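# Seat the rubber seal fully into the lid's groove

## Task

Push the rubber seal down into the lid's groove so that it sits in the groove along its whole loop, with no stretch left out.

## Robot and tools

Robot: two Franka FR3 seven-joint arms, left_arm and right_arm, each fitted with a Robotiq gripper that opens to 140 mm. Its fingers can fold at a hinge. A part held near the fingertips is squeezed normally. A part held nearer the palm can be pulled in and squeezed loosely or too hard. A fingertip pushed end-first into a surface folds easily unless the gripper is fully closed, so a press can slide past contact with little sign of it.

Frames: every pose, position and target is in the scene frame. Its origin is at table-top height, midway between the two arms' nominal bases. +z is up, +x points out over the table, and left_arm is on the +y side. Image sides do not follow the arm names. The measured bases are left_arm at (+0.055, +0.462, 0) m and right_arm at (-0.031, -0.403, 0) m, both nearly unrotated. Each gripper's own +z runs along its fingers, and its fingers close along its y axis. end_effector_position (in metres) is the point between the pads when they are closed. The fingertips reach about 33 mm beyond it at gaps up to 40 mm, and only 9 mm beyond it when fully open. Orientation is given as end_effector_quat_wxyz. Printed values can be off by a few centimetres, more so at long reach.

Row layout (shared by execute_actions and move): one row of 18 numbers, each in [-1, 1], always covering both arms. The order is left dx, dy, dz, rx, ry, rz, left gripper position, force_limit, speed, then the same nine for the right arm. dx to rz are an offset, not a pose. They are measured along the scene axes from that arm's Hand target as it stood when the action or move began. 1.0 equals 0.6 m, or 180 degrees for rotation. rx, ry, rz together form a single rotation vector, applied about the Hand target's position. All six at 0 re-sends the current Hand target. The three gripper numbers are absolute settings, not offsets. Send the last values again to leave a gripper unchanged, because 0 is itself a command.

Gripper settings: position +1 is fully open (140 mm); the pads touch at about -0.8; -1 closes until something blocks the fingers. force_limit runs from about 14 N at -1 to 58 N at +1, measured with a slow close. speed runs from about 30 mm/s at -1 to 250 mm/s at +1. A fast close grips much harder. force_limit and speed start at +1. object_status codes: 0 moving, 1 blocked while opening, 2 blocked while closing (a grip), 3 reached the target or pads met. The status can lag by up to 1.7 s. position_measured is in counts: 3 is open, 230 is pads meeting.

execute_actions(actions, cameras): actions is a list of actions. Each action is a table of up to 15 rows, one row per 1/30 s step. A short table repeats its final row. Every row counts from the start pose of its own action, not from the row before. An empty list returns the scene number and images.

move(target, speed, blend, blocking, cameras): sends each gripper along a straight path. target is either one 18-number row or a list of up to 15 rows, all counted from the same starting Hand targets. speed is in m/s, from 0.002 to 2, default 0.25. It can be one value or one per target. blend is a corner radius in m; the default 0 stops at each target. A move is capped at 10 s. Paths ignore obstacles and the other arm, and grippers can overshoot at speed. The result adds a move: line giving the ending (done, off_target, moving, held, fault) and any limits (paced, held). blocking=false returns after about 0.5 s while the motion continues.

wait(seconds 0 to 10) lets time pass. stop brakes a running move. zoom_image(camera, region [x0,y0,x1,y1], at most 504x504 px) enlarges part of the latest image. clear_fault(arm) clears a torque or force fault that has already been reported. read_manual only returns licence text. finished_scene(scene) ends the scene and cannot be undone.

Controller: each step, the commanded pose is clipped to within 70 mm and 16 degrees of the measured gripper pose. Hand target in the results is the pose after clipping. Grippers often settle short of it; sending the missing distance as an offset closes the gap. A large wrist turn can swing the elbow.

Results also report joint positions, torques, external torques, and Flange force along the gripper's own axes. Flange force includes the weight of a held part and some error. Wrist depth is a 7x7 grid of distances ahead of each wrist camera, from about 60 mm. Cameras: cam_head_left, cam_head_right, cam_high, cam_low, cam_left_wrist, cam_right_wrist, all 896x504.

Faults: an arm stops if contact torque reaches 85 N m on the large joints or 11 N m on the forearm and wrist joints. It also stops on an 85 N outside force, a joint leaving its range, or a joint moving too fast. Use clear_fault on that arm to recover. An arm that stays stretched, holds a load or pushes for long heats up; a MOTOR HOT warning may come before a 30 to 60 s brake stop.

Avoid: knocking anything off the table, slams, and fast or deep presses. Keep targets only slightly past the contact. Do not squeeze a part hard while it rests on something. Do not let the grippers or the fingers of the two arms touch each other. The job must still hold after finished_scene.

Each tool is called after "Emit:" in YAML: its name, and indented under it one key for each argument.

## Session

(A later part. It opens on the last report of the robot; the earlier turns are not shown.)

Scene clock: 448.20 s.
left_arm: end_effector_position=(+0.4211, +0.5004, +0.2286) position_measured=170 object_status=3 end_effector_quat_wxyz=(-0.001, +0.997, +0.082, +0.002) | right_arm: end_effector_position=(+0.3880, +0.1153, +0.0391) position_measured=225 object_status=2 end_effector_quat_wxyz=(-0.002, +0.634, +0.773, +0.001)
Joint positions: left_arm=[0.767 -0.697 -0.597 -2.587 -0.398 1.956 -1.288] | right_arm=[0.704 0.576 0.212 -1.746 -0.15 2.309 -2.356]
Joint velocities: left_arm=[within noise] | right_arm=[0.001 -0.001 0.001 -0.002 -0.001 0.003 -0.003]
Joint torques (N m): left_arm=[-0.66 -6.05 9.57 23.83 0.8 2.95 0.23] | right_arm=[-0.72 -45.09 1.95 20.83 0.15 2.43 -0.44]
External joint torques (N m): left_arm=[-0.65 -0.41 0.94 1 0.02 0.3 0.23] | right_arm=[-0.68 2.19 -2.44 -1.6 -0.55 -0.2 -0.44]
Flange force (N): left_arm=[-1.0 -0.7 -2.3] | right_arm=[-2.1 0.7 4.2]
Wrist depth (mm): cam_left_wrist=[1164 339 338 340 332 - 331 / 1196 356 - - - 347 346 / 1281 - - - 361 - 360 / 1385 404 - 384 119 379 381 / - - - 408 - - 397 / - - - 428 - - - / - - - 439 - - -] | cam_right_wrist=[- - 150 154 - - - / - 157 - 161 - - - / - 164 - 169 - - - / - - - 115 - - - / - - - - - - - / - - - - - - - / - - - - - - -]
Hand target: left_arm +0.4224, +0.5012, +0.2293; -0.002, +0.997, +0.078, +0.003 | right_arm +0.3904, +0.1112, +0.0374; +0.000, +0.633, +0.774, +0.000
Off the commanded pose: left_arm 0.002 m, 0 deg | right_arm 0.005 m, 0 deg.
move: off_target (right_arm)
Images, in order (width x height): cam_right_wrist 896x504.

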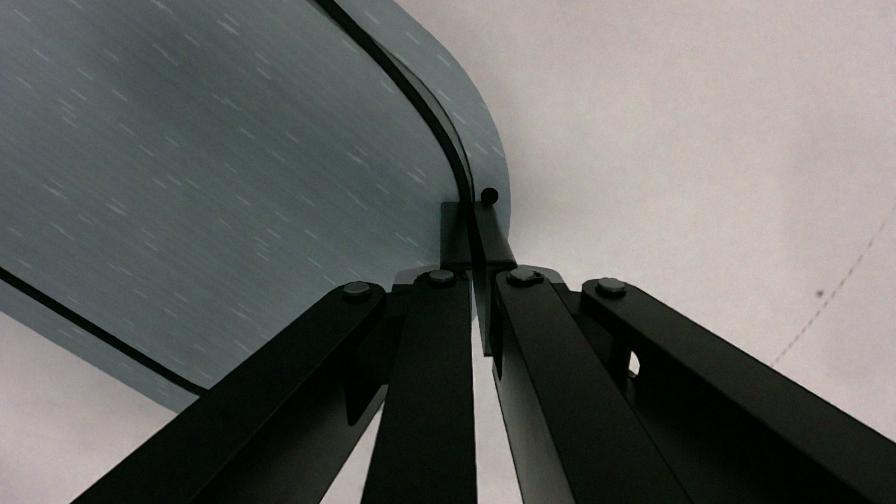

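Emit:
move:
  target:
    - [0,0,0,0,0,0,-0.324,-0.3,-0.2,0.0,0.0,-0.004,0,0,0,-1,-1,-1]
    - [0,0,0,0,0,0,-0.324,-0.3,-0.2,0.0,0.0,-0.003,0,0,0,-0.6,-1,-1]
    - [0,0,0,0,0,0,-0.324,-0.3,-0.2,0.0,0.0,0.02,0,0,0,-0.6,-1,-1]
  speed: [0.03,0.03,0.05]
  cameras: ["cam_right_wrist"]

Emit:
zoom_image:
  camera: "cam_right_wrist"
  region: [300, 0, 600, 300]

Scene clock: 458.70 s.
left_arm: end_effector_position=(+0.4211, +0.5004, +0.2286) position_measured=170 object_status=3 end_effector_quat_wxyz=(-0.001, +0.997, +0.082, +0.002) | right_arm: end_effector_position=(+0.3910, +0.1113, +0.0489) position_measured=205 object_status=3 end_effector_quat_wxyz=(+0.001, +0.635, +0.772, +0.001)
Joint positions: left_arm=[0.767 -0.697 -0.597 -2.587 -0.398 1.956 -1.288] | right_arm=[0.699 0.558 0.212 -1.747 -0.151 2.29 -2.359]
Joint velocities: left_arm=[within noise] | right_arm=[0 0 0 0 0.001 -0.003 -0.001]
Joint torques (N m): left_arm=[-0.69 -6.02 9.56 23.86 0.81 2.95 0.26] | right_arm=[0.52 -45.66 3.96 22.99 0.57 2.42 -0.43]
External joint torques (N m): left_arm=[-0.73 -0.49 0.91 1.07 0.03 0.3 0.26] | right_arm=[0.57 1.35 -0.3 0.42 -0.15 -0.2 -0.43]
Flange force (N): left_arm=[-1.2 -0.6 -2.5] | right_arm=[4.2 5.0 1.8]
Wrist depth (mm): cam_left_wrist=[- 338 - 336 336 334 332 / 1094 358 - - 351 346 347 / 1243 373 372 372 - - 360 / 1327 395 - 380 120 376 380 / 1603 - - 408 - - 389 / - - - - - - - / - - - 449 - - -] | cam_right_wrist=[159 158 160 161 - - - / - 167 167 169 - - - / - 174 176 179 - 191 - / - - - - - - - / 193 - - - 94 81 - / - - - - - - - / - - - - - - -]
Hand target: left_arm +0.4224, +0.5012, +0.2293; -0.002, +0.997, +0.078, +0.003 | right_arm +0.3904, +0.1112, +0.0494; +0.000, +0.633, +0.774, +0.000
Off the commanded pose: left_arm 0.002 m, 0 deg | right_arm 0.001 m, 0 deg.
move: done; target 2's new numbers were sent with right_arm's hand 0.006 m and 0 deg from that target
Images, in order (width x height): cam_right_wrist 896x504.

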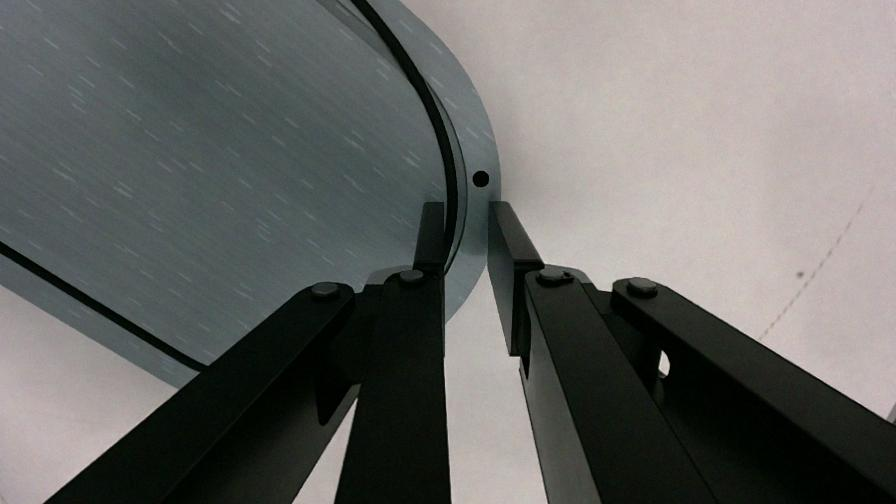

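Scaled by 1.680 from the camera's 896x504 image, which has a finer 1280x720 frame.

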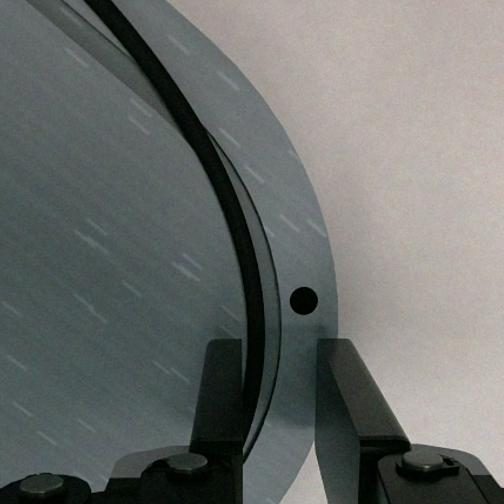

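Emit:
move:
  target:
    - [0,0,0,0,0,0,-0.324,-0.3,-0.2,0,0,0.0,0,0,0,-1,-0.3,0]
    - [0,0,0,0,0,0,-0.324,-0.3,-0.2,-0.0097,-0.0456,-0.0048,0,0,-0.1778,-1,-0.3,0]
  speed: [0.1,0.1]
  cameras: ["cam_right_wrist"]

Emit:
zoom_image:
  camera: "cam_right_wrist"
  region: [260, 0, 560, 226]

Scene clock: 464.10 s.
left_arm: end_effector_position=(+0.4211, +0.5004, +0.2286) position_measured=170 object_status=3 end_effector_quat_wxyz=(-0.001, +0.997, +0.082, +0.002) | right_arm: end_effector_position=(+0.3847, +0.0835, +0.0462) position_measured=233 object_status=3 end_effector_quat_wxyz=(+0.001, +0.819, +0.574, -0.001)
Joint positions: left_arm=[0.767 -0.697 -0.597 -2.587 -0.398 1.956 -1.288] | right_arm=[0.836 0.485 0.033 -1.859 -0.024 2.342 -1.914]
Joint velocities: left_arm=[within noise] | right_arm=[0.001 0.001 -0.002 -0.001 0 0.001 0.008]
Joint torques (N m): left_arm=[-0.67 -6.04 9.54 23.82 0.8 2.95 0.21] | right_arm=[1.47 -44.7 -0.01 21.88 0.97 2.87 0.21]
External joint torques (N m): left_arm=[-0.62 -0.38 0.95 0.93 0.02 0.28 0.21] | right_arm=[1.32 0.71 -1.13 -0.34 0.32 0.24 0.21]
Flange force (N): left_arm=[-1.0 -0.8 -2.2] | right_arm=[0.7 -1.5 1.8]
Wrist depth (mm): cam_left_wrist=[347 339 337 339 334 333 - / 362 356 358 354 - - 346 / 384 374 372 367 366 - - / 1334 396 - 383 131 - - / 1393 - - 403 - - 393 / - - - 442 - - - / - - - 452 - - -] | cam_right_wrist=[- 157 158 - - - - / - - 164 167 - - - / - - - 173 - - - / - 186 - 112 - - - / - 192 - - - - - / - - - - - - - / - - - - - - -]
Hand target: left_arm +0.4224, +0.5012, +0.2293; -0.002, +0.997, +0.078, +0.003 | right_arm +0.3846, +0.0838, +0.0465; +0.000, +0.822, +0.570, +0.000
Off the commanded pose: left_arm 0.002 m, 0 deg | right_arm 0.000 m, 1 deg.
move: done
Images, in order (width x height): cam_right_wrist 896x504.

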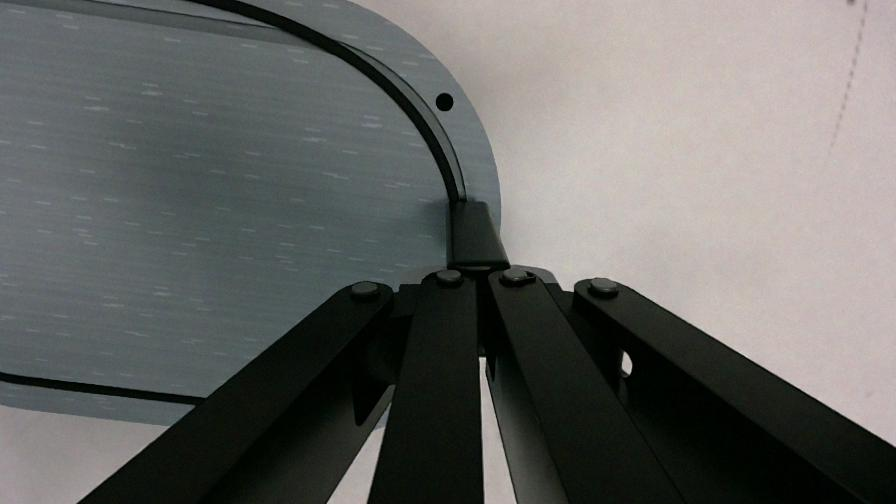

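Scaled by 1.680 from the camera's 896x504 image, which has a finer 1280x720 frame.

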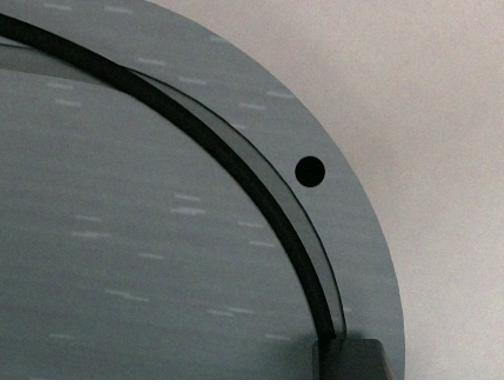

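Emit:
move:
  target:
    - [0,0,0,0,0,0,-0.324,-0.3,-0.2,-0.0027,-0.0017,-0.0033,0,0,-0.0111,-1,-0.3,0]
    - [0,0,0,0,0,0,-0.324,-0.3,-0.2,-0.0052,-0.0044,-0.0217,0,0,-0.0111,-1,-0.3,0]
    - [0,0,0,0,0,0,-0.324,-0.3,-0.2,-0.0027,-0.0017,-0.0033,0,0,-0.0111,-1,-0.3,0]
    - [0,0,0,0,0,0,-0.324,-0.3,-0.2,0.002,0.0121,-0.0033,0,0,0.0333,-1,-0.3,0]
    - [0,0,0,0,0,0,-0.324,-0.3,-0.2,-0.0005,0.0094,-0.0217,0,0,0.0333,-1,-0.3,0]
    - [0,0,0,0,0,0,-0.324,-0.3,-0.2,0.002,0.0121,-0.0033,0,0,0.0333,-1,-0.3,0]
  speed: [0.1,0.04,0.1,0.1,0.04,0.1]
  blend: [0.002,0,0.003,0.002,0,0]
  cameras: ["cam_right_wrist"]

Emit:
zoom_image:
  camera: "cam_right_wrist"
  region: [260, 0, 560, 226]

Scene clock: 472.03 s.
left_arm: end_effector_position=(+0.4211, +0.5004, +0.2286) position_measured=170 object_status=3 end_effector_quat_wxyz=(-0.001, +0.997, +0.082, +0.002) | right_arm: end_effector_position=(+0.3863, +0.0910, +0.0440) position_measured=233 object_status=3 end_effector_quat_wxyz=(-0.001, +0.794, +0.608, +0.000)
Joint positions: left_arm=[0.767 -0.697 -0.597 -2.587 -0.398 1.956 -1.288] | right_arm=[0.813 0.505 0.063 -1.834 -0.041 2.339 -1.982]
Joint velocities: left_arm=[within noise] | right_arm=[0 0 0 0 0.001 -0.004 -0.002]
Joint torques (N m): left_arm=[-0.7 -6 9.53 23.84 0.82 2.94 0.23] | right_arm=[0.99 -44.83 1.32 23.02 0.53 2.45 -0.51]
External joint torques (N m): left_arm=[-0.69 -0.37 0.9 0.98 0.03 0.29 0.23] | right_arm=[0.88 1.3 -0.31 0.61 -0.14 -0.22 -0.51]
Flange force (N): left_arm=[-0.9 -0.7 -2.3] | right_arm=[6.2 2.7 1.7]
Wrist depth (mm): cam_left_wrist=[348 353 341 - 338 - 329 / 365 362 353 353 - - 347 / 1237 375 373 368 365 356 359 / 1300 397 387 147 143 - 386 / 1385 - - - - - - / - - - - - - - / - - - 446 - - -] | cam_right_wrist=[- 155 157 - - - - / - 164 - - - - 180 / - 171 - - - 189 - / - - 180 115 - 199 - / - - - - - 206 - / - - - - - - - / - - - - - - -]
Hand target: left_arm +0.4224, +0.5012, +0.2293; -0.002, +0.997, +0.078, +0.003 | right_arm +0.3858, +0.0911, +0.0445; +0.000, +0.791, +0.612, +0.000
Off the commanded pose: left_arm 0.002 m, 0 deg | right_arm 0.001 m, 1 deg.
move: done
Images, in order (width x height): cam_right_wrist 896x504.

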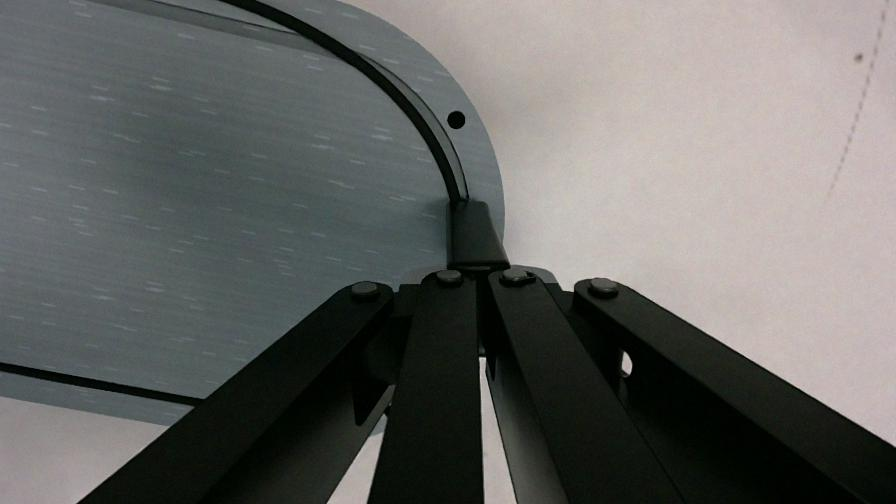

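Scaled by 1.680 from the camera's 896x504 image, which has a finer 1280x720 frame.

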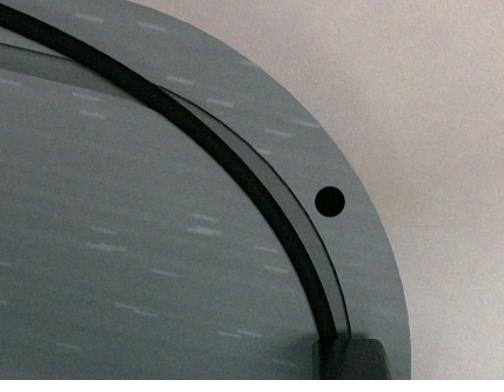

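Emit:
move:
  target:
    - [0,0,0,0,0,0,-0.324,-0.3,-0.2,0,0,0.06,0,0,0,-1,-0.3,0]
    - [0,0,0,0,0,0,-0.324,-0.3,-0.2,-0.2018,0.0568,0.2592,0,0,-0.0778,-1,-0.3,0]
  speed: [0.2,0.25]
  blend: [0.02,0]
  cameras: ["cam_right_wrist", "cam_high"]

Emit:
zoom_image:
  camera: "cam_right_wrist"
  region: [200, 0, 700, 280]

Scene clock: 479.37 s.
left_arm: end_effector_position=(+0.4211, +0.5004, +0.2286) position_measured=170 object_status=3 end_effector_quat_wxyz=(-0.001, +0.997, +0.082, +0.002) | right_arm: end_effector_position=(+0.2645, +0.1260, +0.2010) position_measured=233 object_status=3 end_effector_quat_wxyz=(-0.002, +0.858, +0.514, +0.001)
Joint positions: left_arm=[0.767 -0.697 -0.597 -2.587 -0.398 1.956 -1.288] | right_arm=[0.988 0.187 0.079 -1.877 -0.015 2.067 -1.58]
Joint velocities: left_arm=[within noise] | right_arm=[-0.001 -0.001 0 -0.001 0.001 0 0.005]
Joint torques (N m): left_arm=[-0.71 -6.03 9.52 23.86 0.81 2.94 0.23] | right_arm=[1.21 -36.67 -0.15 25.24 0.63 2.43 0.23]
External joint torques (N m): left_arm=[-0.72 -0.38 0.91 1.05 0.02 0.29 0.23] | right_arm=[1.16 2 -0.87 0.69 -0.15 -0.25 0.23]
Flange force (N): left_arm=[-0.8 -0.6 -2.4] | right_arm=[9.3 -0.9 0.2]
Wrist depth (mm): cam_left_wrist=[1123 338 339 333 332 334 329 / 1169 356 358 351 351 343 346 / 1225 375 377 366 362 363 366 / 1307 396 386 147 120 383 384 / 1408 - - - - - 393 / - - - 432 - - - / - - - 458 - - -] | cam_right_wrist=[- - - - - - - / - - - - - - - / - - - - - - - / - - - 112 351 - - / - - - - - - - / - - - - - - - / - - - - - - -]
Hand target: left_arm +0.4224, +0.5012, +0.2293; -0.002, +0.997, +0.078, +0.003 | right_arm +0.2647, +0.1252, +0.2001; +0.000, +0.860, +0.511, +0.000
Off the commanded pose: left_arm 0.002 m, 0 deg | right_arm 0.001 m, 0 deg.
move: done; blend cut to 0.018 m at target 1
Images, in order (width x height): cam_high 896x504, cam_right_wrist 896x504.

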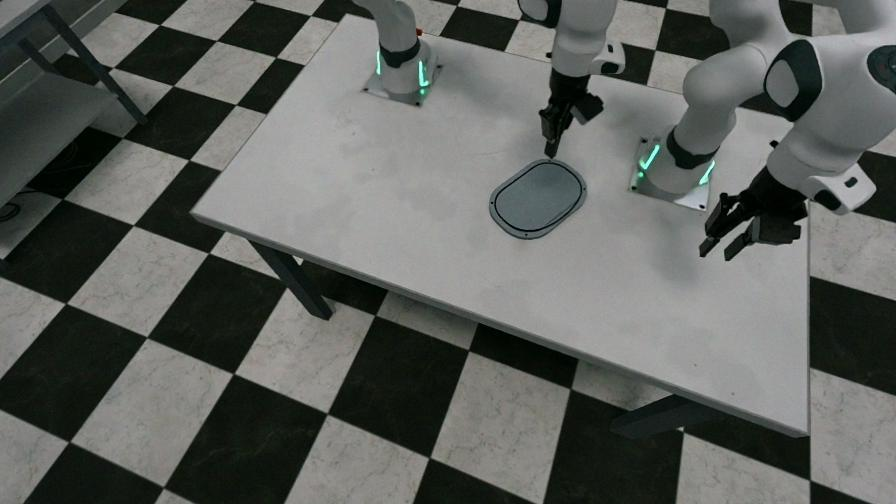

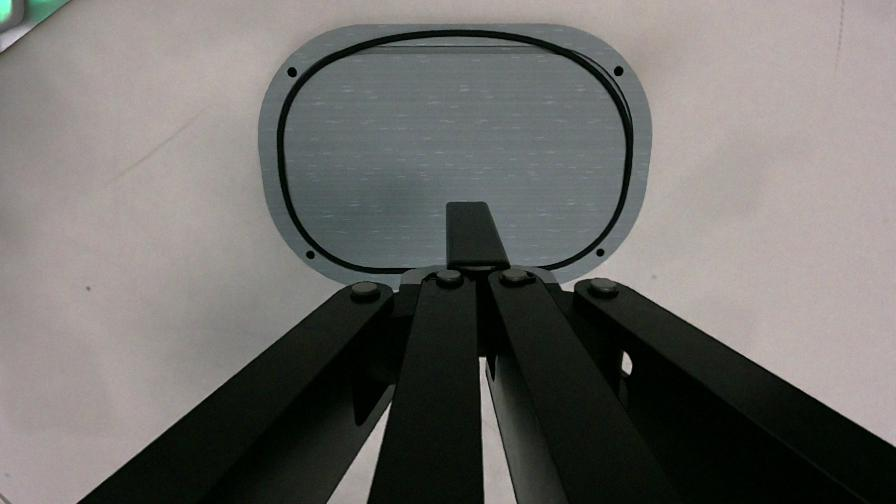

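Scaled by 1.008 from the camera's 896x504 image, which has a finer 1280x720 frame.

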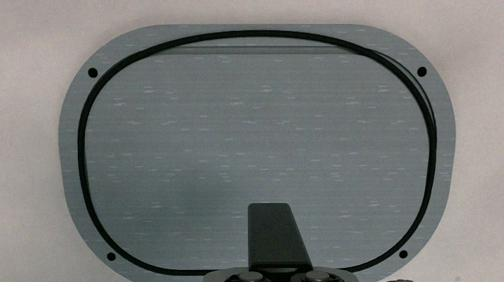

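Emit:
zoom_image:
  camera: "cam_right_wrist"
  region: [440, 10, 670, 140]

Emit:
zoom_image:
  camera: "cam_right_wrist"
  region: [250, 10, 480, 140]

Emit:
zoom_image:
  camera: "cam_right_wrist"
  region: [250, 140, 450, 290]

Emit:
zoom_image:
  camera: "cam_right_wrist"
  region: [480, 140, 680, 290]

Scaled by 2.191 from the camera's 896x504 image, which has a finer 1280x720 frame.

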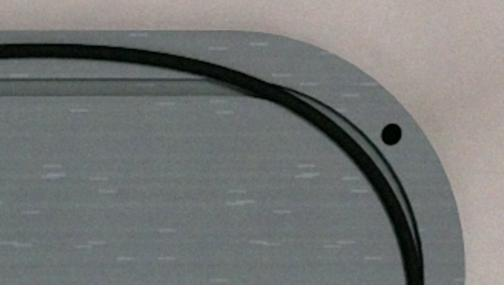

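Scaled by 2.191 from the camera's 896x504 image, which has a finer 1280x720 frame.

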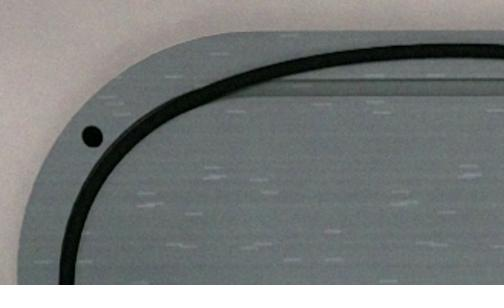

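Scaled by 2.520 from the camera's 896x504 image, which has a finer 1280x720 frame.

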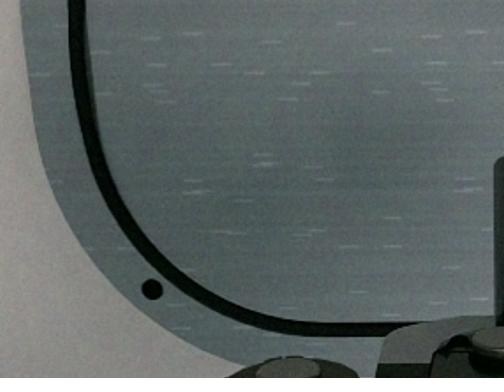

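Scaled by 2.520 from the camera's 896x504 image, which has a finer 1280x720 frame.

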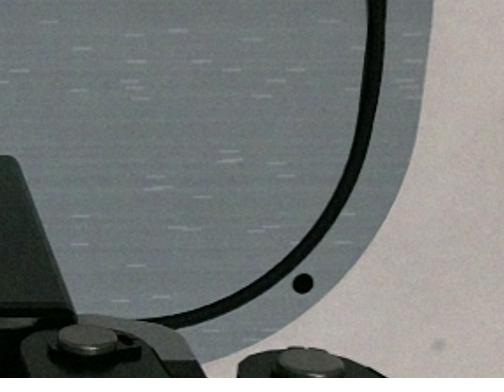

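Emit:
move:
  target:
    - [0,0,0,0,0,0,-0.324,-0.3,-0.2,-0.1917,0.0797,-0.15,0,0,0.002,-1,-0.3,0]
    - [0,0,0,0,0,0,-0.324,-0.3,-0.2,-0.1917,0.0797,-0.2518,0,0,0.002,-1,-0.3,0]
  speed: [0.25,0.15]
  blend: [0.03,0]
  cameras: ["cam_right_wrist"]

Emit:
zoom_image:
  camera: "cam_right_wrist"
  region: [360, 0, 660, 226]

Scene clock: 488.03 s.
left_arm: end_effector_position=(+0.4211, +0.5004, +0.2286) position_measured=170 object_status=3 end_effector_quat_wxyz=(-0.001, +0.997, +0.082, +0.002) | right_arm: end_effector_position=(+0.1487, +0.1722, +0.0488) position_measured=233 object_status=3 end_effector_quat_wxyz=(+0.000, +0.856, +0.516, -0.002)
Joint positions: left_arm=[0.767 -0.697 -0.597 -2.587 -0.398 1.956 -1.288] | right_arm=[1.168 0.388 0.105 -2.013 -0.054 2.395 -1.353]
Joint velocities: left_arm=[within noise] | right_arm=[-0.001 0 0 -0.001 0.001 0.003 0.006]
Joint torques (N m): left_arm=[-0.69 -6.02 9.57 23.85 0.8 2.95 0.22] | right_arm=[1.45 -40.53 0.65 22.17 0.37 2.86 0.29]
External joint torques (N m): left_arm=[-0.72 -0.42 0.9 1.03 0.01 0.3 0.22] | right_arm=[1.58 1.5 -0.92 0.46 -0.22 0.19 0.29]
Flange force (N): left_arm=[-1.0 -0.6 -2.3] | right_arm=[5.3 -3.2 3.3]
Wrist depth (mm): cam_left_wrist=[347 338 338 336 334 334 328 / 362 357 354 - 348 352 341 / 375 376 - 370 367 - - / 399 394 - 381 120 388 380 / 1400 - - - - - - / - - - 428 - - - / - - - 449 - - -] | cam_right_wrist=[- - 172 164 - 165 - / - - - 169 - 168 170 / 189 - - 177 - - - / - 197 - 115 - - - / - - - - - - - / 222 - - - - - - / - - - - - - -]
Hand target: left_arm +0.4224, +0.5012, +0.2293; -0.002, +0.997, +0.078, +0.003 | right_arm +0.1497, +0.1730, +0.0490; +0.000, +0.858, +0.514, +0.000
Off the commanded pose: left_arm 0.002 m, 0 deg | right_arm 0.001 m, 0 deg.
move: done
Images, in order (width x height): cam_right_wrist 896x504.

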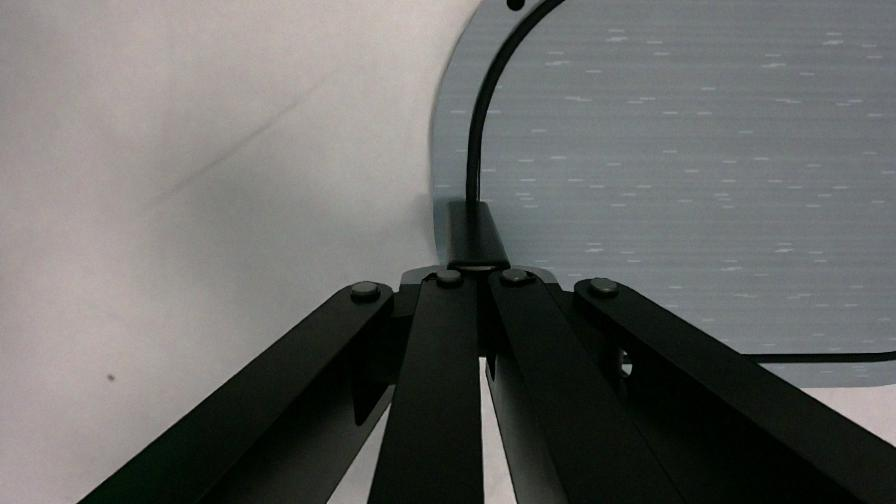

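Scaled by 1.680 from the camera's 896x504 image, which has a finer 1280x720 frame.

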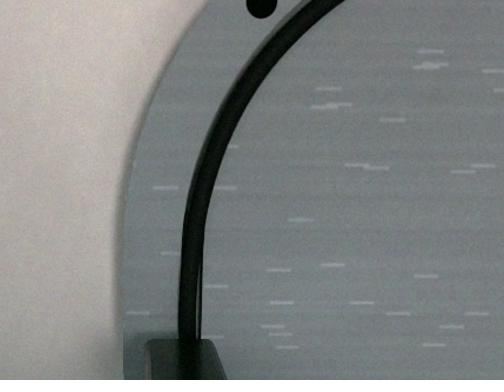

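Emit:
move:
  target:
    - [0,0,0,0,0,0,-0.324,-0.3,-0.2,0.0054,0.0002,-0.0075,0,0,0,-1,-0.3,0]
    - [0,0,0,0,0,0,-0.324,-0.3,-0.2,0.0042,-0.0033,-0.0258,0,0,0,-1,-0.3,0]
    - [0,0,0,0,0,0,-0.324,-0.3,-0.2,0.0054,0.0002,-0.0075,0,0,0,-1,-0.3,0]
    - [0,0,0,0,0,0,-0.324,-0.3,-0.2,0.0148,0.0178,-0.0075,0,0,0,-1,-0.3,0]
    - [0,0,0,0,0,0,-0.324,-0.3,-0.2,0.0136,0.0143,-0.0258,0,0,0,-1,-0.3,0]
    - [0,0,0,0,0,0,-0.324,-0.3,-0.2,0.0148,0.0178,-0.0075,0,0,0,-1,-0.3,0]
  speed: [0.1,0.04,0.1,0.1,0.04,0.1]
  blend: [0.003,0,0.003,0.002,0,0]
  cameras: ["cam_right_wrist"]

Emit:
zoom_image:
  camera: "cam_right_wrist"
  region: [360, 0, 660, 226]

Scene clock: 494.67 s.
left_arm: end_effector_position=(+0.4211, +0.5004, +0.2286) position_measured=170 object_status=3 end_effector_quat_wxyz=(-0.001, +0.997, +0.082, +0.002) | right_arm: end_effector_position=(+0.1577, +0.1844, +0.0441) position_measured=233 object_status=3 end_effector_quat_wxyz=(-0.001, +0.859, +0.513, +0.000)
Joint positions: left_arm=[0.767 -0.697 -0.597 -2.587 -0.398 1.956 -1.288] | right_arm=[1.168 0.429 0.098 -1.962 -0.056 2.39 -1.351]
Joint velocities: left_arm=[within noise] | right_arm=[-0.001 0 -0.001 0 0 -0.003 0]
Joint torques (N m): left_arm=[-0.68 -6.02 9.54 23.83 0.8 2.95 0.23] | right_arm=[0.96 -42.11 1.16 22.36 0.46 2.39 -0.21]
External joint torques (N m): left_arm=[-0.72 -0.51 0.9 1.08 0.01 0.31 0.23] | right_arm=[1.01 1.17 -0.56 0.58 -0.13 -0.29 -0.21]
Flange force (N): left_arm=[-1.2 -0.6 -2.5] | right_arm=[5.9 -1.9 1.6]
Wrist depth (mm): cam_left_wrist=[347 348 330 335 333 333 331 / 362 355 - 351 352 346 350 / 1294 375 374 - - 369 364 / 1320 386 389 384 119 381 380 / 1393 - - - - - - / - - - - - - - / - - - 446 - - -] | cam_right_wrist=[- - - 164 158 157 158 / - - 177 167 - 168 - / - - - 173 - 175 - / - - - 112 - - - / - - - - - - - / - - - - - - 203 / - - - - - - -]
Hand target: left_arm +0.4224, +0.5012, +0.2293; -0.002, +0.997, +0.078, +0.003 | right_arm +0.1586, +0.1837, +0.0445; +0.000, +0.858, +0.514, +0.000
Off the commanded pose: left_arm 0.002 m, 0 deg | right_arm 0.001 m, 0 deg.
move: done; blend cut to 0.0028 m at target 1
Images, in order (width x height): cam_right_wrist 896x504.

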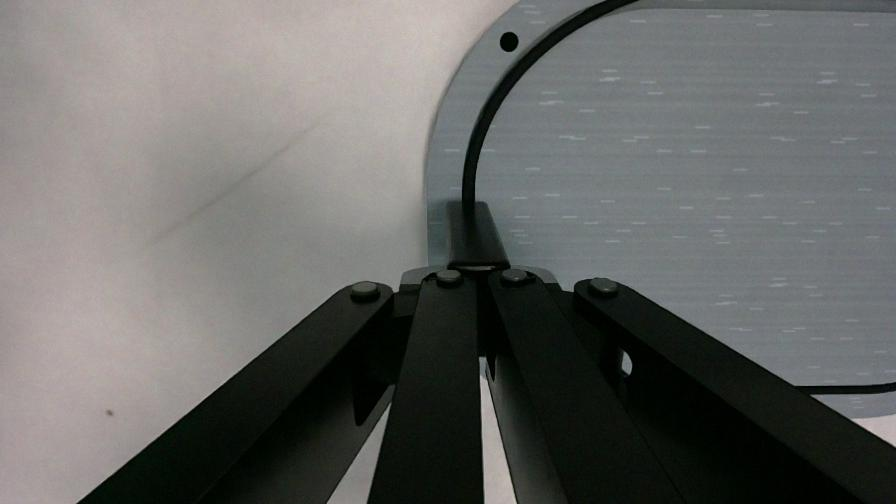

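Scaled by 1.680 from the camera's 896x504 image, which has a finer 1280x720 frame.

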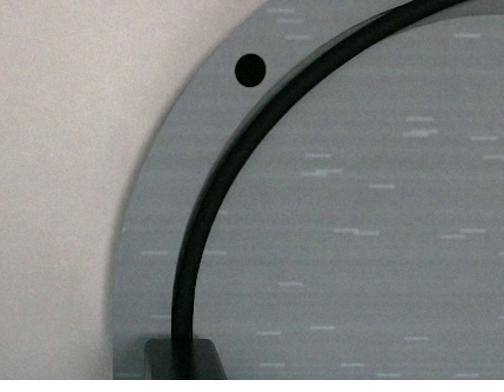

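Emit:
move:
  target:
    - [0,0,0,0,0,0,-0.324,-0.3,-0.2,0.0104,0.0145,0,0,0,0,-1,-0.3,0]
    - [0,0,0,0,0,0,-0.324,-0.3,-0.2,0.0092,0.011,-0.0183,0,0,0,-1,-0.3,0]
    - [0,0,0,0,0,0,-0.324,-0.3,-0.2,0.0104,0.0145,0,0,0,0,-1,-0.3,0]
    - [0,0,0,0,0,0,-0.324,-0.3,-0.2,0.0188,0.0292,0,0,0,-0.0222,-1,-0.3,0]
    - [0,0,0,0,0,0,-0.324,-0.3,-0.2,0.0176,0.0257,-0.0183,0,0,-0.0222,-1,-0.3,0]
    - [0,0,0,0,0,0,-0.324,-0.3,-0.2,0.0188,0.0292,0,0,0,-0.0222,-1,-0.3,0]
  speed: [0.1,0.04,0.1,0.1,0.04,0.1]
  blend: [0.003,0,0.003,0.002,0,0]
  cameras: ["cam_right_wrist"]

Emit:
zoom_image:
  camera: "cam_right_wrist"
  region: [400, 0, 700, 226]

Scene clock: 500.67 s.
left_arm: end_effector_position=(+0.4211, +0.5004, +0.2286) position_measured=170 object_status=3 end_effector_quat_wxyz=(-0.001, +0.997, +0.082, +0.002) | right_arm: end_effector_position=(+0.1705, +0.2015, +0.0441) position_measured=233 object_status=3 end_effector_quat_wxyz=(+0.000, +0.873, +0.488, +0.001)
Joint positions: left_arm=[0.767 -0.697 -0.597 -2.587 -0.398 1.956 -1.288] | right_arm=[1.179 0.48 0.079 -1.876 -0.054 2.357 -1.304]
Joint velocities: left_arm=[within noise] | right_arm=[-0.001 -0.001 0.001 0 0.001 -0.005 0.001]
Joint torques (N m): left_arm=[-0.7 -6.02 9.56 23.84 0.8 2.94 0.25] | right_arm=[0.96 -43.89 1.05 22.75 0.9 2.46 0.23]
External joint torques (N m): left_arm=[-0.68 -0.3 0.95 0.96 0.01 0.28 0.25] | right_arm=[0.92 1.24 -0.65 0.61 0.3 -0.21 0.23]
Flange force (N): left_arm=[-0.8 -0.8 -2.2] | right_arm=[5.9 -2.8 1.7]
Wrist depth (mm): cam_left_wrist=[349 343 339 338 335 332 330 / 362 355 355 355 351 354 345 / - 364 372 373 371 367 360 / 1320 396 389 147 131 384 380 / 1408 - - 418 - - - / - - - 433 - - - / - - - 440 - - -] | cam_right_wrist=[- 167 - - 158 157 159 / 177 - - - - - - / - - - 175 - 174 - / - - - 115 - - 179 / - 206 - - - 192 - / - - - - - - 202 / - - - - - - -]
Hand target: left_arm +0.4224, +0.5012, +0.2293; -0.002, +0.997, +0.078, +0.003 | right_arm +0.1698, +0.2012, +0.0445; +0.000, +0.875, +0.483, +0.000
Off the commanded pose: left_arm 0.002 m, 0 deg | right_arm 0.001 m, 1 deg.
move: done
Images, in order (width x height): cam_right_wrist 896x504.

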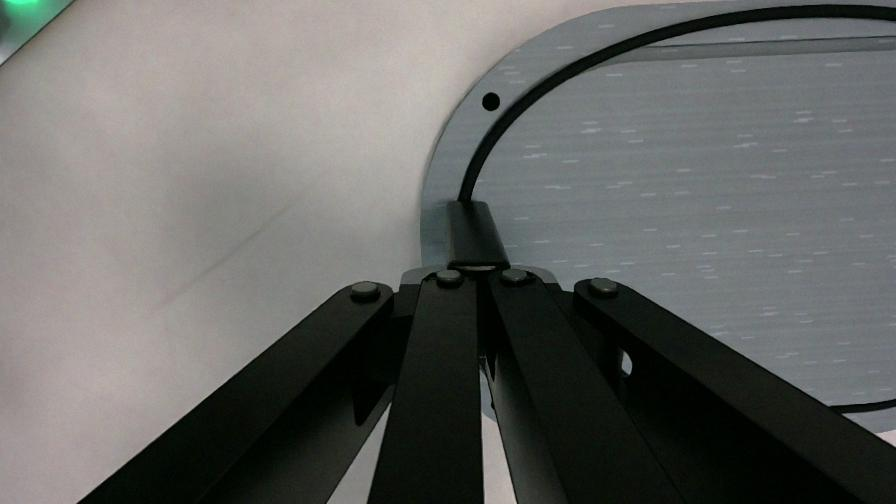

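Scaled by 1.680 from the camera's 896x504 image, which has a finer 1280x720 frame.

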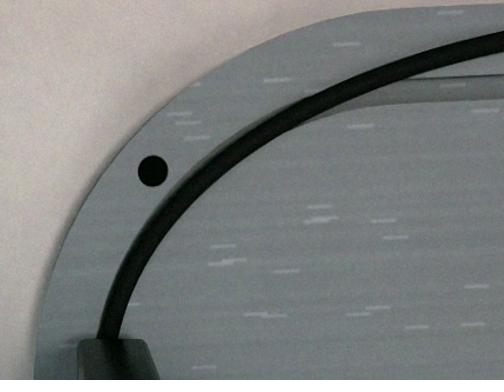

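Emit:
move:
  target:
    - [0,0,0,0,0,0,-0.324,-0.3,-0.2,0.0107,0.02,0,0,0,-0.0661,-1,-0.3,0]
    - [0,0,0,0,0,0,-0.324,-0.3,-0.2,0.0095,0.0165,-0.0183,0,0,-0.0661,-1,-0.3,0]
    - [0,0,0,0,0,0,-0.324,-0.3,-0.2,0.0107,0.02,0,0,0,-0.0661,-1,-0.3,0]
    - [0,0,0,0,0,0,-0.324,-0.3,-0.2,0.0305,0.0359,0,0,0,-0.1439,-1,-0.3,0]
    - [0,0,0,0,0,0,-0.324,-0.3,-0.2,0.0293,0.0324,-0.0183,0,0,-0.1439,-1,-0.3,0]
    - [0,0,0,0,0,0,-0.324,-0.3,-0.2,0.0305,0.0359,0,0,0,-0.1439,-1,-0.3,0]
  speed: [0.1,0.04,0.1,0.1,0.04,0.1]
  blend: [0.003,0,0.003,0.002,0,0]
  cameras: ["cam_right_wrist"]

Emit:
zoom_image:
  camera: "cam_right_wrist"
  region: [400, 0, 700, 226]

Scene clock: 508.93 s.
left_arm: end_effector_position=(+0.4211, +0.5004, +0.2286) position_measured=170 object_status=3 end_effector_quat_wxyz=(-0.001, +0.997, +0.082, +0.002) | right_arm: end_effector_position=(+0.1880, +0.2232, +0.0441) position_measured=233 object_status=3 end_effector_quat_wxyz=(-0.001, +0.960, +0.279, +0.001)
Joint positions: left_arm=[0.767 -0.697 -0.597 -2.587 -0.398 1.956 -1.288] | right_arm=[1.295 0.55 -0.066 -1.759 0.046 2.309 -0.931]
Joint velocities: left_arm=[within noise] | right_arm=[0 -0.001 0 0.001 0 -0.003 0.004]
Joint torques (N m): left_arm=[-0.7 -6.06 9.54 23.86 0.81 2.95 0.22] | right_arm=[0.98 -46.3 -1.42 23.35 0.47 2.38 0.22]
External joint torques (N m): left_arm=[-0.69 -0.46 0.92 1.05 0.02 0.3 0.22] | right_arm=[0.98 1.67 -0.76 0.48 -0.14 -0.32 0.22]
Flange force (N): left_arm=[-1.0 -0.6 -2.5] | right_arm=[4.8 -5.6 1.8]
Wrist depth (mm): cam_left_wrist=[1174 - 338 337 335 333 336 / 1164 361 - 353 353 348 344 / 373 368 - 368 - 365 364 / - - - 386 119 387 379 / - - - - - - 407 / - - - 435 - - - / - - - 442 - - -] | cam_right_wrist=[- - - - 157 - - / - - - - 164 167 - / - 185 - 173 173 171 173 / 197 - 197 112 - - - / - - - - - - - / - - - - - - - / - - - - - - -]
Hand target: left_arm +0.4224, +0.5012, +0.2293; -0.002, +0.997, +0.078, +0.003 | right_arm +0.1881, +0.2227, +0.0445; +0.000, +0.961, +0.275, +0.000
Off the commanded pose: left_arm 0.002 m, 0 deg | right_arm 0.001 m, 1 deg.
move: done
Images, in order (width x height): cam_right_wrist 896x504.

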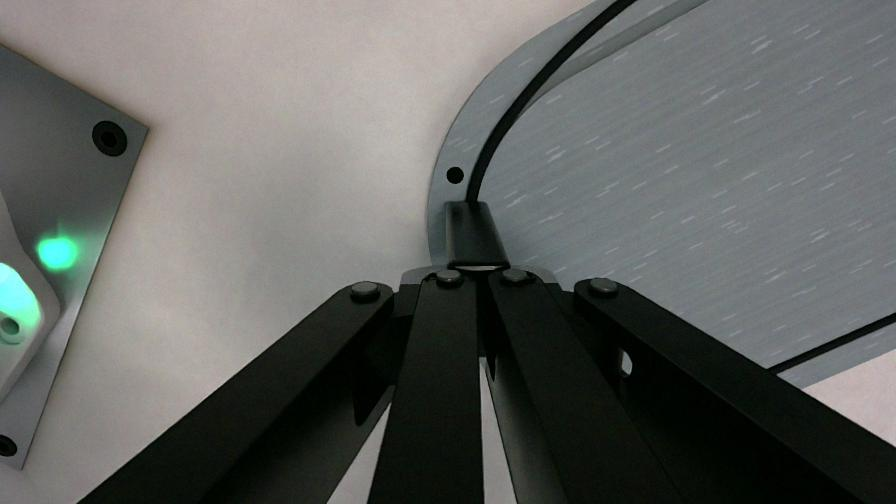

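Scaled by 1.680 from the camera's 896x504 image, which has a finer 1280x720 frame.

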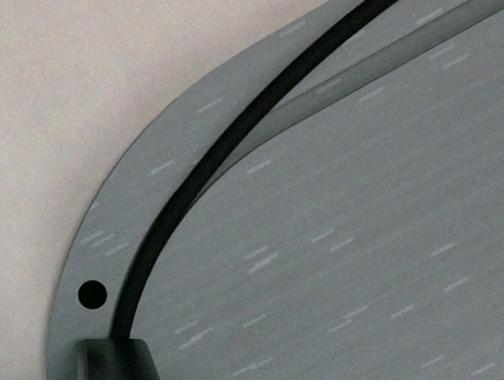

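Emit:
move:
  target:
    - [0,0,0,0,0,0,-0.324,-0.3,-0.2,0.0224,0.0108,0,0,0,-0.0667,-1,-0.3,0]
    - [0,0,0,0,0,0,-0.324,-0.3,-0.2,0.0211,0.0074,-0.0183,0,0,-0.0667,-1,-0.3,0]
    - [0,0,0,0,0,0,-0.324,-0.3,-0.2,0.0224,0.0108,0,0,0,-0.0667,-1,-0.3,0]
    - [0,0,0,0,0,0,-0.324,-0.3,-0.2,0.0435,0.016,0,0,0,-0.1333,-1,-0.3,0]
    - [0,0,0,0,0,0,-0.324,-0.3,-0.2,0.0422,0.0126,-0.0183,0,0,-0.1333,-1,-0.3,0]
    - [0,0,0,0,0,0,-0.324,-0.3,-0.2,0.0435,0.016,0,0,0,-0.1333,-1,-0.3,0]
  speed: [0.1,0.04,0.1,0.1,0.04,0.1]
  blend: [0.003,0,0.003,0.002,0,0]
  cameras: ["cam_right_wrist"]

Emit:
zoom_image:
  camera: "cam_right_wrist"
  region: [400, 0, 700, 226]

Scene clock: 515.10 s.
left_arm: end_effector_position=(+0.4211, +0.5004, +0.2286) position_measured=170 object_status=3 end_effector_quat_wxyz=(-0.001, +0.997, +0.082, +0.002) | right_arm: end_effector_position=(+0.2144, +0.2327, +0.0440) position_measured=233 object_status=3 end_effector_quat_wxyz=(-0.001, +0.997, +0.073, +0.000)
Joint positions: left_arm=[0.767 -0.697 -0.597 -2.587 -0.398 1.956 -1.288] | right_arm=[1.373 0.61 -0.196 -1.671 0.147 2.268 -0.601]
Joint velocities: left_arm=[within noise] | right_arm=[-0.001 0.001 0 0 0 -0.004 0.005]
Joint torques (N m): left_arm=[-0.72 -6.01 9.57 23.84 0.81 2.96 0.23] | right_arm=[1.39 -47.69 -3.91 23.59 0.48 2.41 0.23]
External joint torques (N m): left_arm=[-0.68 -0.36 0.98 1.01 0.02 0.31 0.23] | right_arm=[1.44 1.37 -0.66 0.65 -0.13 -0.25 0.23]
Flange force (N): left_arm=[-0.8 -0.8 -2.3] | right_arm=[1.6 -6.9 1.0]
Wrist depth (mm): cam_left_wrist=[1118 345 343 335 330 - - / 358 356 - 356 353 348 343 / - 367 375 374 361 361 - / 1268 - 385 390 119 398 394 / - - - 404 - - - / - - - 437 - - - / - - - 456 - - -] | cam_right_wrist=[- - - - 156 - 156 / - - - 164 - - 163 / - - - 171 - - - / - - - 126 - - - / 210 - - - - 190 193 / 215 - - - - - - / - - - - - - -]
Hand target: left_arm +0.4224, +0.5012, +0.2293; -0.002, +0.997, +0.078, +0.003 | right_arm +0.2142, +0.2323, +0.0445; +0.000, +0.998, +0.069, +0.000
Off the commanded pose: left_arm 0.002 m, 0 deg | right_arm 0.001 m, 0 deg.
move: done
Images, in order (width x height): cam_right_wrist 896x504.

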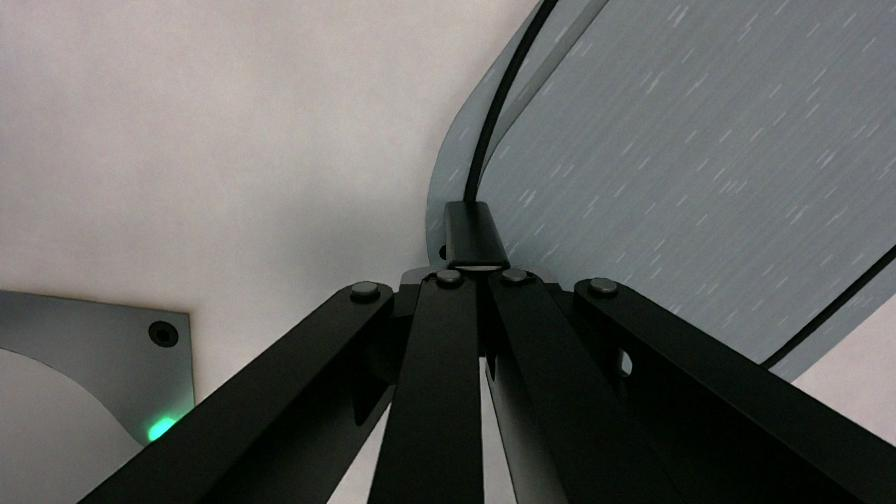

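Scaled by 1.680 from the camera's 896x504 image, which has a finer 1280x720 frame.

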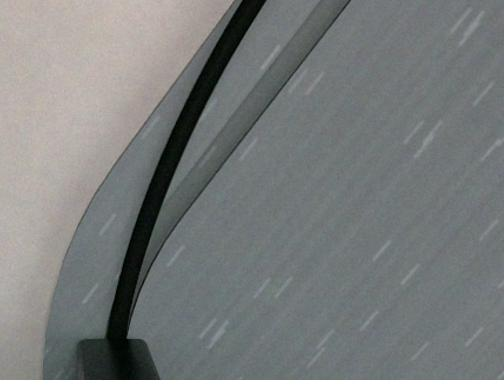

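Emit:
move:
  target:
    - [0,0,0,0,0,0,-0.324,-0.3,-0.2,0.01,0,0.015,0,0,-0.02,-1,-0.3,0]
    - [0,0,0,0,0,0,-0.324,-0.3,-0.2,0.1655,-0.0317,0.0075,0,0,-0.2,-1,-0.3,0]
  speed: [0.1,0.15]
  blend: [0.006,0]
  cameras: ["cam_right_wrist"]

Emit:
zoom_image:
  camera: "cam_right_wrist"
  region: [400, 0, 700, 226]

Scene clock: 522.00 s.
left_arm: end_effector_position=(+0.4211, +0.5004, +0.2286) position_measured=170 object_status=3 end_effector_quat_wxyz=(-0.001, +0.997, +0.082, +0.002) | right_arm: end_effector_position=(+0.3143, +0.2136, +0.0499) position_measured=233 object_status=3 end_effector_quat_wxyz=(-0.001, +0.971, -0.238, +0.001)
Joint positions: left_arm=[0.767 -0.697 -0.597 -2.587 -0.398 1.956 -1.288] | right_arm=[1.379 0.709 -0.395 -1.534 0.309 2.183 -0.2]
Joint velocities: left_arm=[within noise] | right_arm=[-0.001 -0.001 0.001 0 0 0 0.008]
Joint torques (N m): left_arm=[-0.67 -6.02 9.57 23.8 0.81 2.96 0.23] | right_arm=[1.31 -48.09 -8.1 23.66 0.92 2.38 0.18]
External joint torques (N m): left_arm=[-0.7 -0.37 0.93 1 0.02 0.31 0.23] | right_arm=[1.16 2.39 -0.58 0.65 0.29 -0.25 0.18]
Flange force (N): left_arm=[-0.9 -0.7 -2.3] | right_arm=[-1.2 -10.1 2.4]
Wrist depth (mm): cam_left_wrist=[349 340 340 336 320 329 330 / 1180 352 354 351 348 355 352 / 1231 366 375 367 373 367 364 / 1307 398 388 379 131 381 - / 1400 - - - - - - / - - - 430 - - - / - - - 462 - - -] | cam_right_wrist=[- - - - - - 160 / - - - - - 170 168 / 196 - - - - 175 - / - - - 112 - 186 - / 217 - - - - - 195 / - - - - - - - / - - - - - - -]
Hand target: left_arm +0.4224, +0.5012, +0.2293; -0.002, +0.997, +0.078, +0.003 | right_arm +0.3135, +0.2133, +0.0490; +0.000, +0.970, -0.243, +0.000
Off the commanded pose: left_arm 0.002 m, 0 deg | right_arm 0.001 m, 1 deg.
move: done
Images, in order (width x height): cam_right_wrist 896x504.

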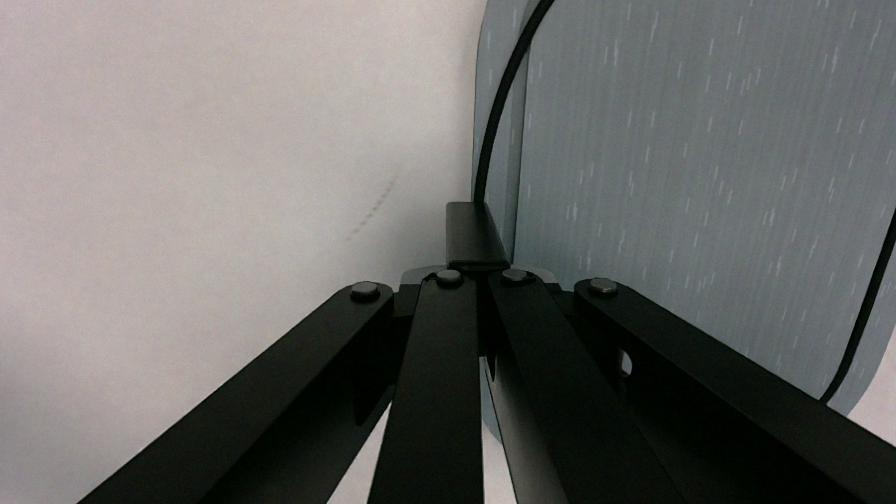

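Scaled by 1.680 from the camera's 896x504 image, which has a finer 1280x720 frame.

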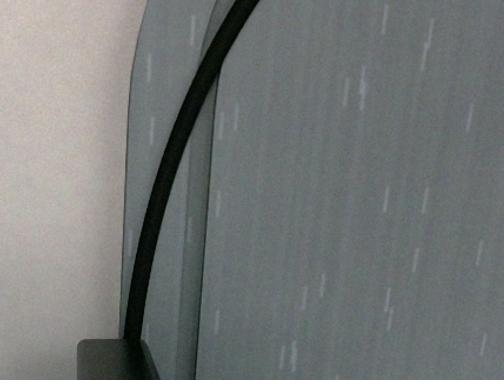

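Emit:
move:
  target:
    - [0,0,0,0,0,0,-0.324,-0.3,-0.2,0.0083,0.0154,0,0,0,0,-1,-0.3,0]
    - [0,0,0,0,0,0,-0.324,-0.3,-0.2,0.0083,0.0154,-0.0163,0,0,0,-1,-0.3,0]
    - [0,0,0,0,0,0,-0.324,-0.3,-0.2,-0.0087,-0.0161,-0.0163,0,0,0,-1,-0.3,0]
  speed: [0.1,0.06,0.05]
  blend: [0.002,0.002,0]
  cameras: ["cam_right_wrist"]

Emit:
zoom_image:
  camera: "cam_right_wrist"
  region: [400, 0, 700, 226]

Scene clock: 528.47 s.
left_arm: end_effector_position=(+0.4211, +0.5004, +0.2286) position_measured=170 object_status=3 end_effector_quat_wxyz=(-0.001, +0.997, +0.082, +0.002) | right_arm: end_effector_position=(+0.3113, +0.2053, +0.0424) position_measured=233 object_status=3 end_effector_quat_wxyz=(-0.004, +0.970, -0.245, +0.000)
Joint positions: left_arm=[0.767 -0.697 -0.597 -2.587 -0.398 1.956 -1.288] | right_arm=[1.386 0.689 -0.395 -1.59 0.315 2.223 -0.197]
Joint velocities: left_arm=[within noise] | right_arm=[0 -0.001 0 0 0 0.005 -0.001]
Joint torques (N m): left_arm=[-0.69 -6.04 9.58 23.82 0.81 2.95 0.23] | right_arm=[1.92 -46.65 -6.57 21.18 0.58 2.33 -0.15]
External joint torques (N m): left_arm=[-0.72 -0.38 0.92 0.94 0.02 0.29 0.23] | right_arm=[2.12 2.87 1.11 -1.43 -0.03 -0.29 -0.15]
Flange force (N): left_arm=[-1.1 -0.7 -2.2] | right_arm=[-2.6 0.3 4.0]
Wrist depth (mm): cam_left_wrist=[344 337 332 336 - 333 - / - 352 351 354 - - 352 / 384 - - 369 366 366 364 / 1287 - - 384 119 - 383 / 1400 - - - - - 389 / - - - - - - - / - - - 453 - - -] | cam_right_wrist=[- - - 153 - - 151 / - 175 175 161 160 - 161 / 186 183 - 169 - - 169 / 197 - - 116 - - - / - - - - - - 186 / - - - - - - - / - - - - - - -]
Hand target: left_arm +0.4224, +0.5012, +0.2293; -0.002, +0.997, +0.078, +0.003 | right_arm +0.3083, +0.2037, +0.0392; +0.000, +0.970, -0.243, +0.000
Off the commanded pose: left_arm 0.002 m, 0 deg | right_arm 0.005 m, 0 deg.
move: off_target (right_arm)
Images, in order (width x height): cam_right_wrist 896x504.

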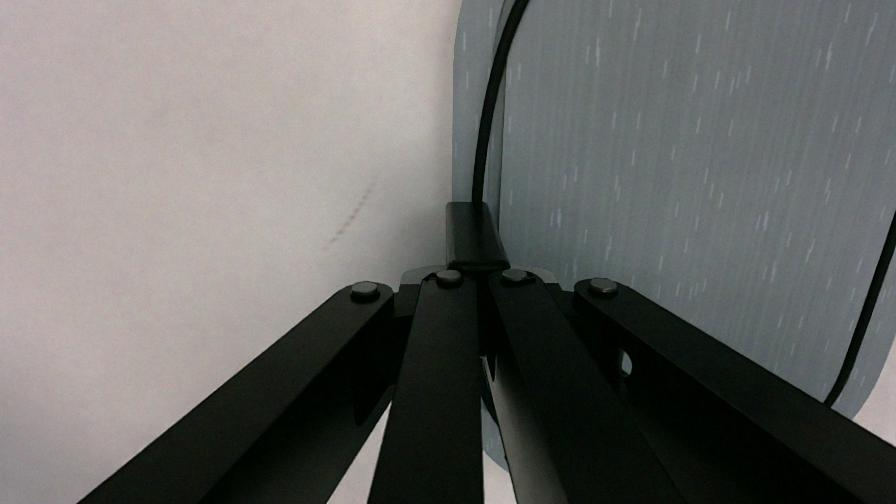

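Scaled by 1.680 from the camera's 896x504 image, which has a finer 1280x720 frame.

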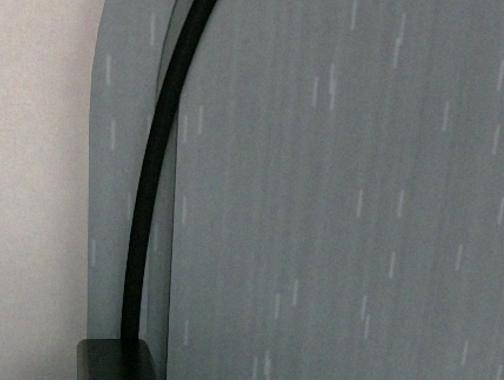

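Emit:
move:
  target:
    - [0,0,0,0,0,0,-0.324,-0.3,-0.2,0.005,0.0027,0.0125,0,0,0,-1,-0.3,0]
    - [0,0,0,0,0,0,-0.324,-0.3,-0.2,0.0118,0.0152,0.0125,0,0,0,-1,-0.3,0]
    - [0,0,0,0,0,0,-0.324,-0.3,-0.2,0.0118,0.0152,-0.002,0,0,0,-1,-0.3,0]
  speed: [0.08,0.1,0.04]
  blend: [0.002,0.002,0]
  cameras: ["cam_right_wrist"]

Emit:
zoom_image:
  camera: "cam_right_wrist"
  region: [400, 0, 700, 226]

Scene clock: 532.07 s.
left_arm: end_effector_position=(+0.4211, +0.5004, +0.2286) position_measured=170 object_status=3 end_effector_quat_wxyz=(-0.001, +0.997, +0.082, +0.002) | right_arm: end_effector_position=(+0.3175, +0.2144, +0.0424) position_measured=233 object_status=3 end_effector_quat_wxyz=(-0.003, +0.970, -0.242, +0.003)
Joint positions: left_arm=[0.767 -0.697 -0.597 -2.587 -0.398 1.956 -1.288] | right_arm=[1.375 0.723 -0.393 -1.532 0.315 2.199 -0.197]
Joint torques (N m): left_arm=[-0.71 -6.03 9.54 23.87 0.79 2.95 0.23] | right_arm=[0.41 -46.56 -7.02 22.08 0.82 2.36 -0.14]
External joint torques (N m): left_arm=[-0.73 -0.45 0.92 1.07 0 0.3 0.23] | right_arm=[0.55 3.98 0.79 -0.69 0.2 -0.27 -0.14]
Flange force (N): left_arm=[-1.0 -0.6 -2.5] | right_arm=[-0.3 -8.9 6.0]
Wrist depth (mm): cam_left_wrist=[1158 - 338 - - 332 330 / 1202 353 353 - 353 - - / 1225 - - 364 366 365 364 / 1327 393 391 - 119 - 374 / 1424 - - - - - 388 / - - - 430 - - - / - - - 455 - - -] | cam_right_wrist=[- - - - 153 - - / - - - 166 162 - 162 / - - - 168 - - 164 / - 199 - 115 - 182 - / - - - - - 184 - / - - - - - - - / - - - - - - -]
Hand target: left_arm +0.4224, +0.5012, +0.2293; -0.002, +0.997, +0.078, +0.003 | right_arm +0.3154, +0.2128, +0.0380; +0.000, +0.970, -0.243, +0.000
Off the commanded pose: left_arm 0.002 m, 0 deg | right_arm 0.005 m, 0 deg.
move: off_target (right_arm)
Images, in order (width x height): cam_right_wrist 896x504.

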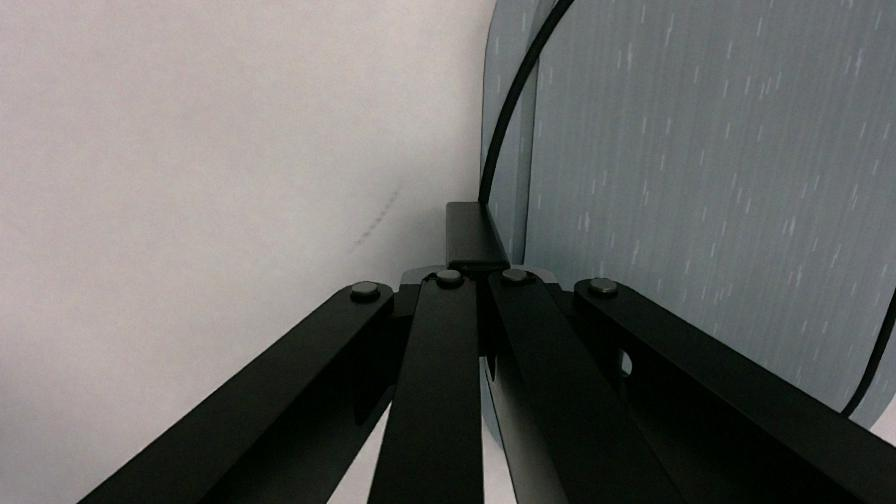

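Scaled by 1.680 from the camera's 896x504 image, which has a finer 1280x720 frame.

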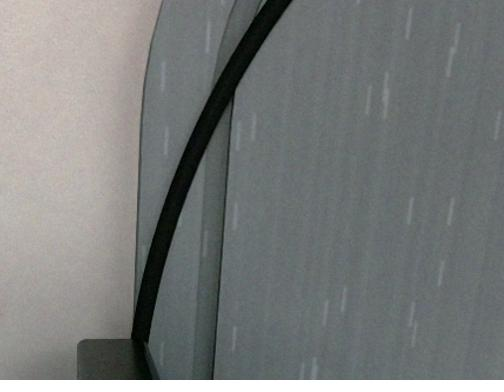

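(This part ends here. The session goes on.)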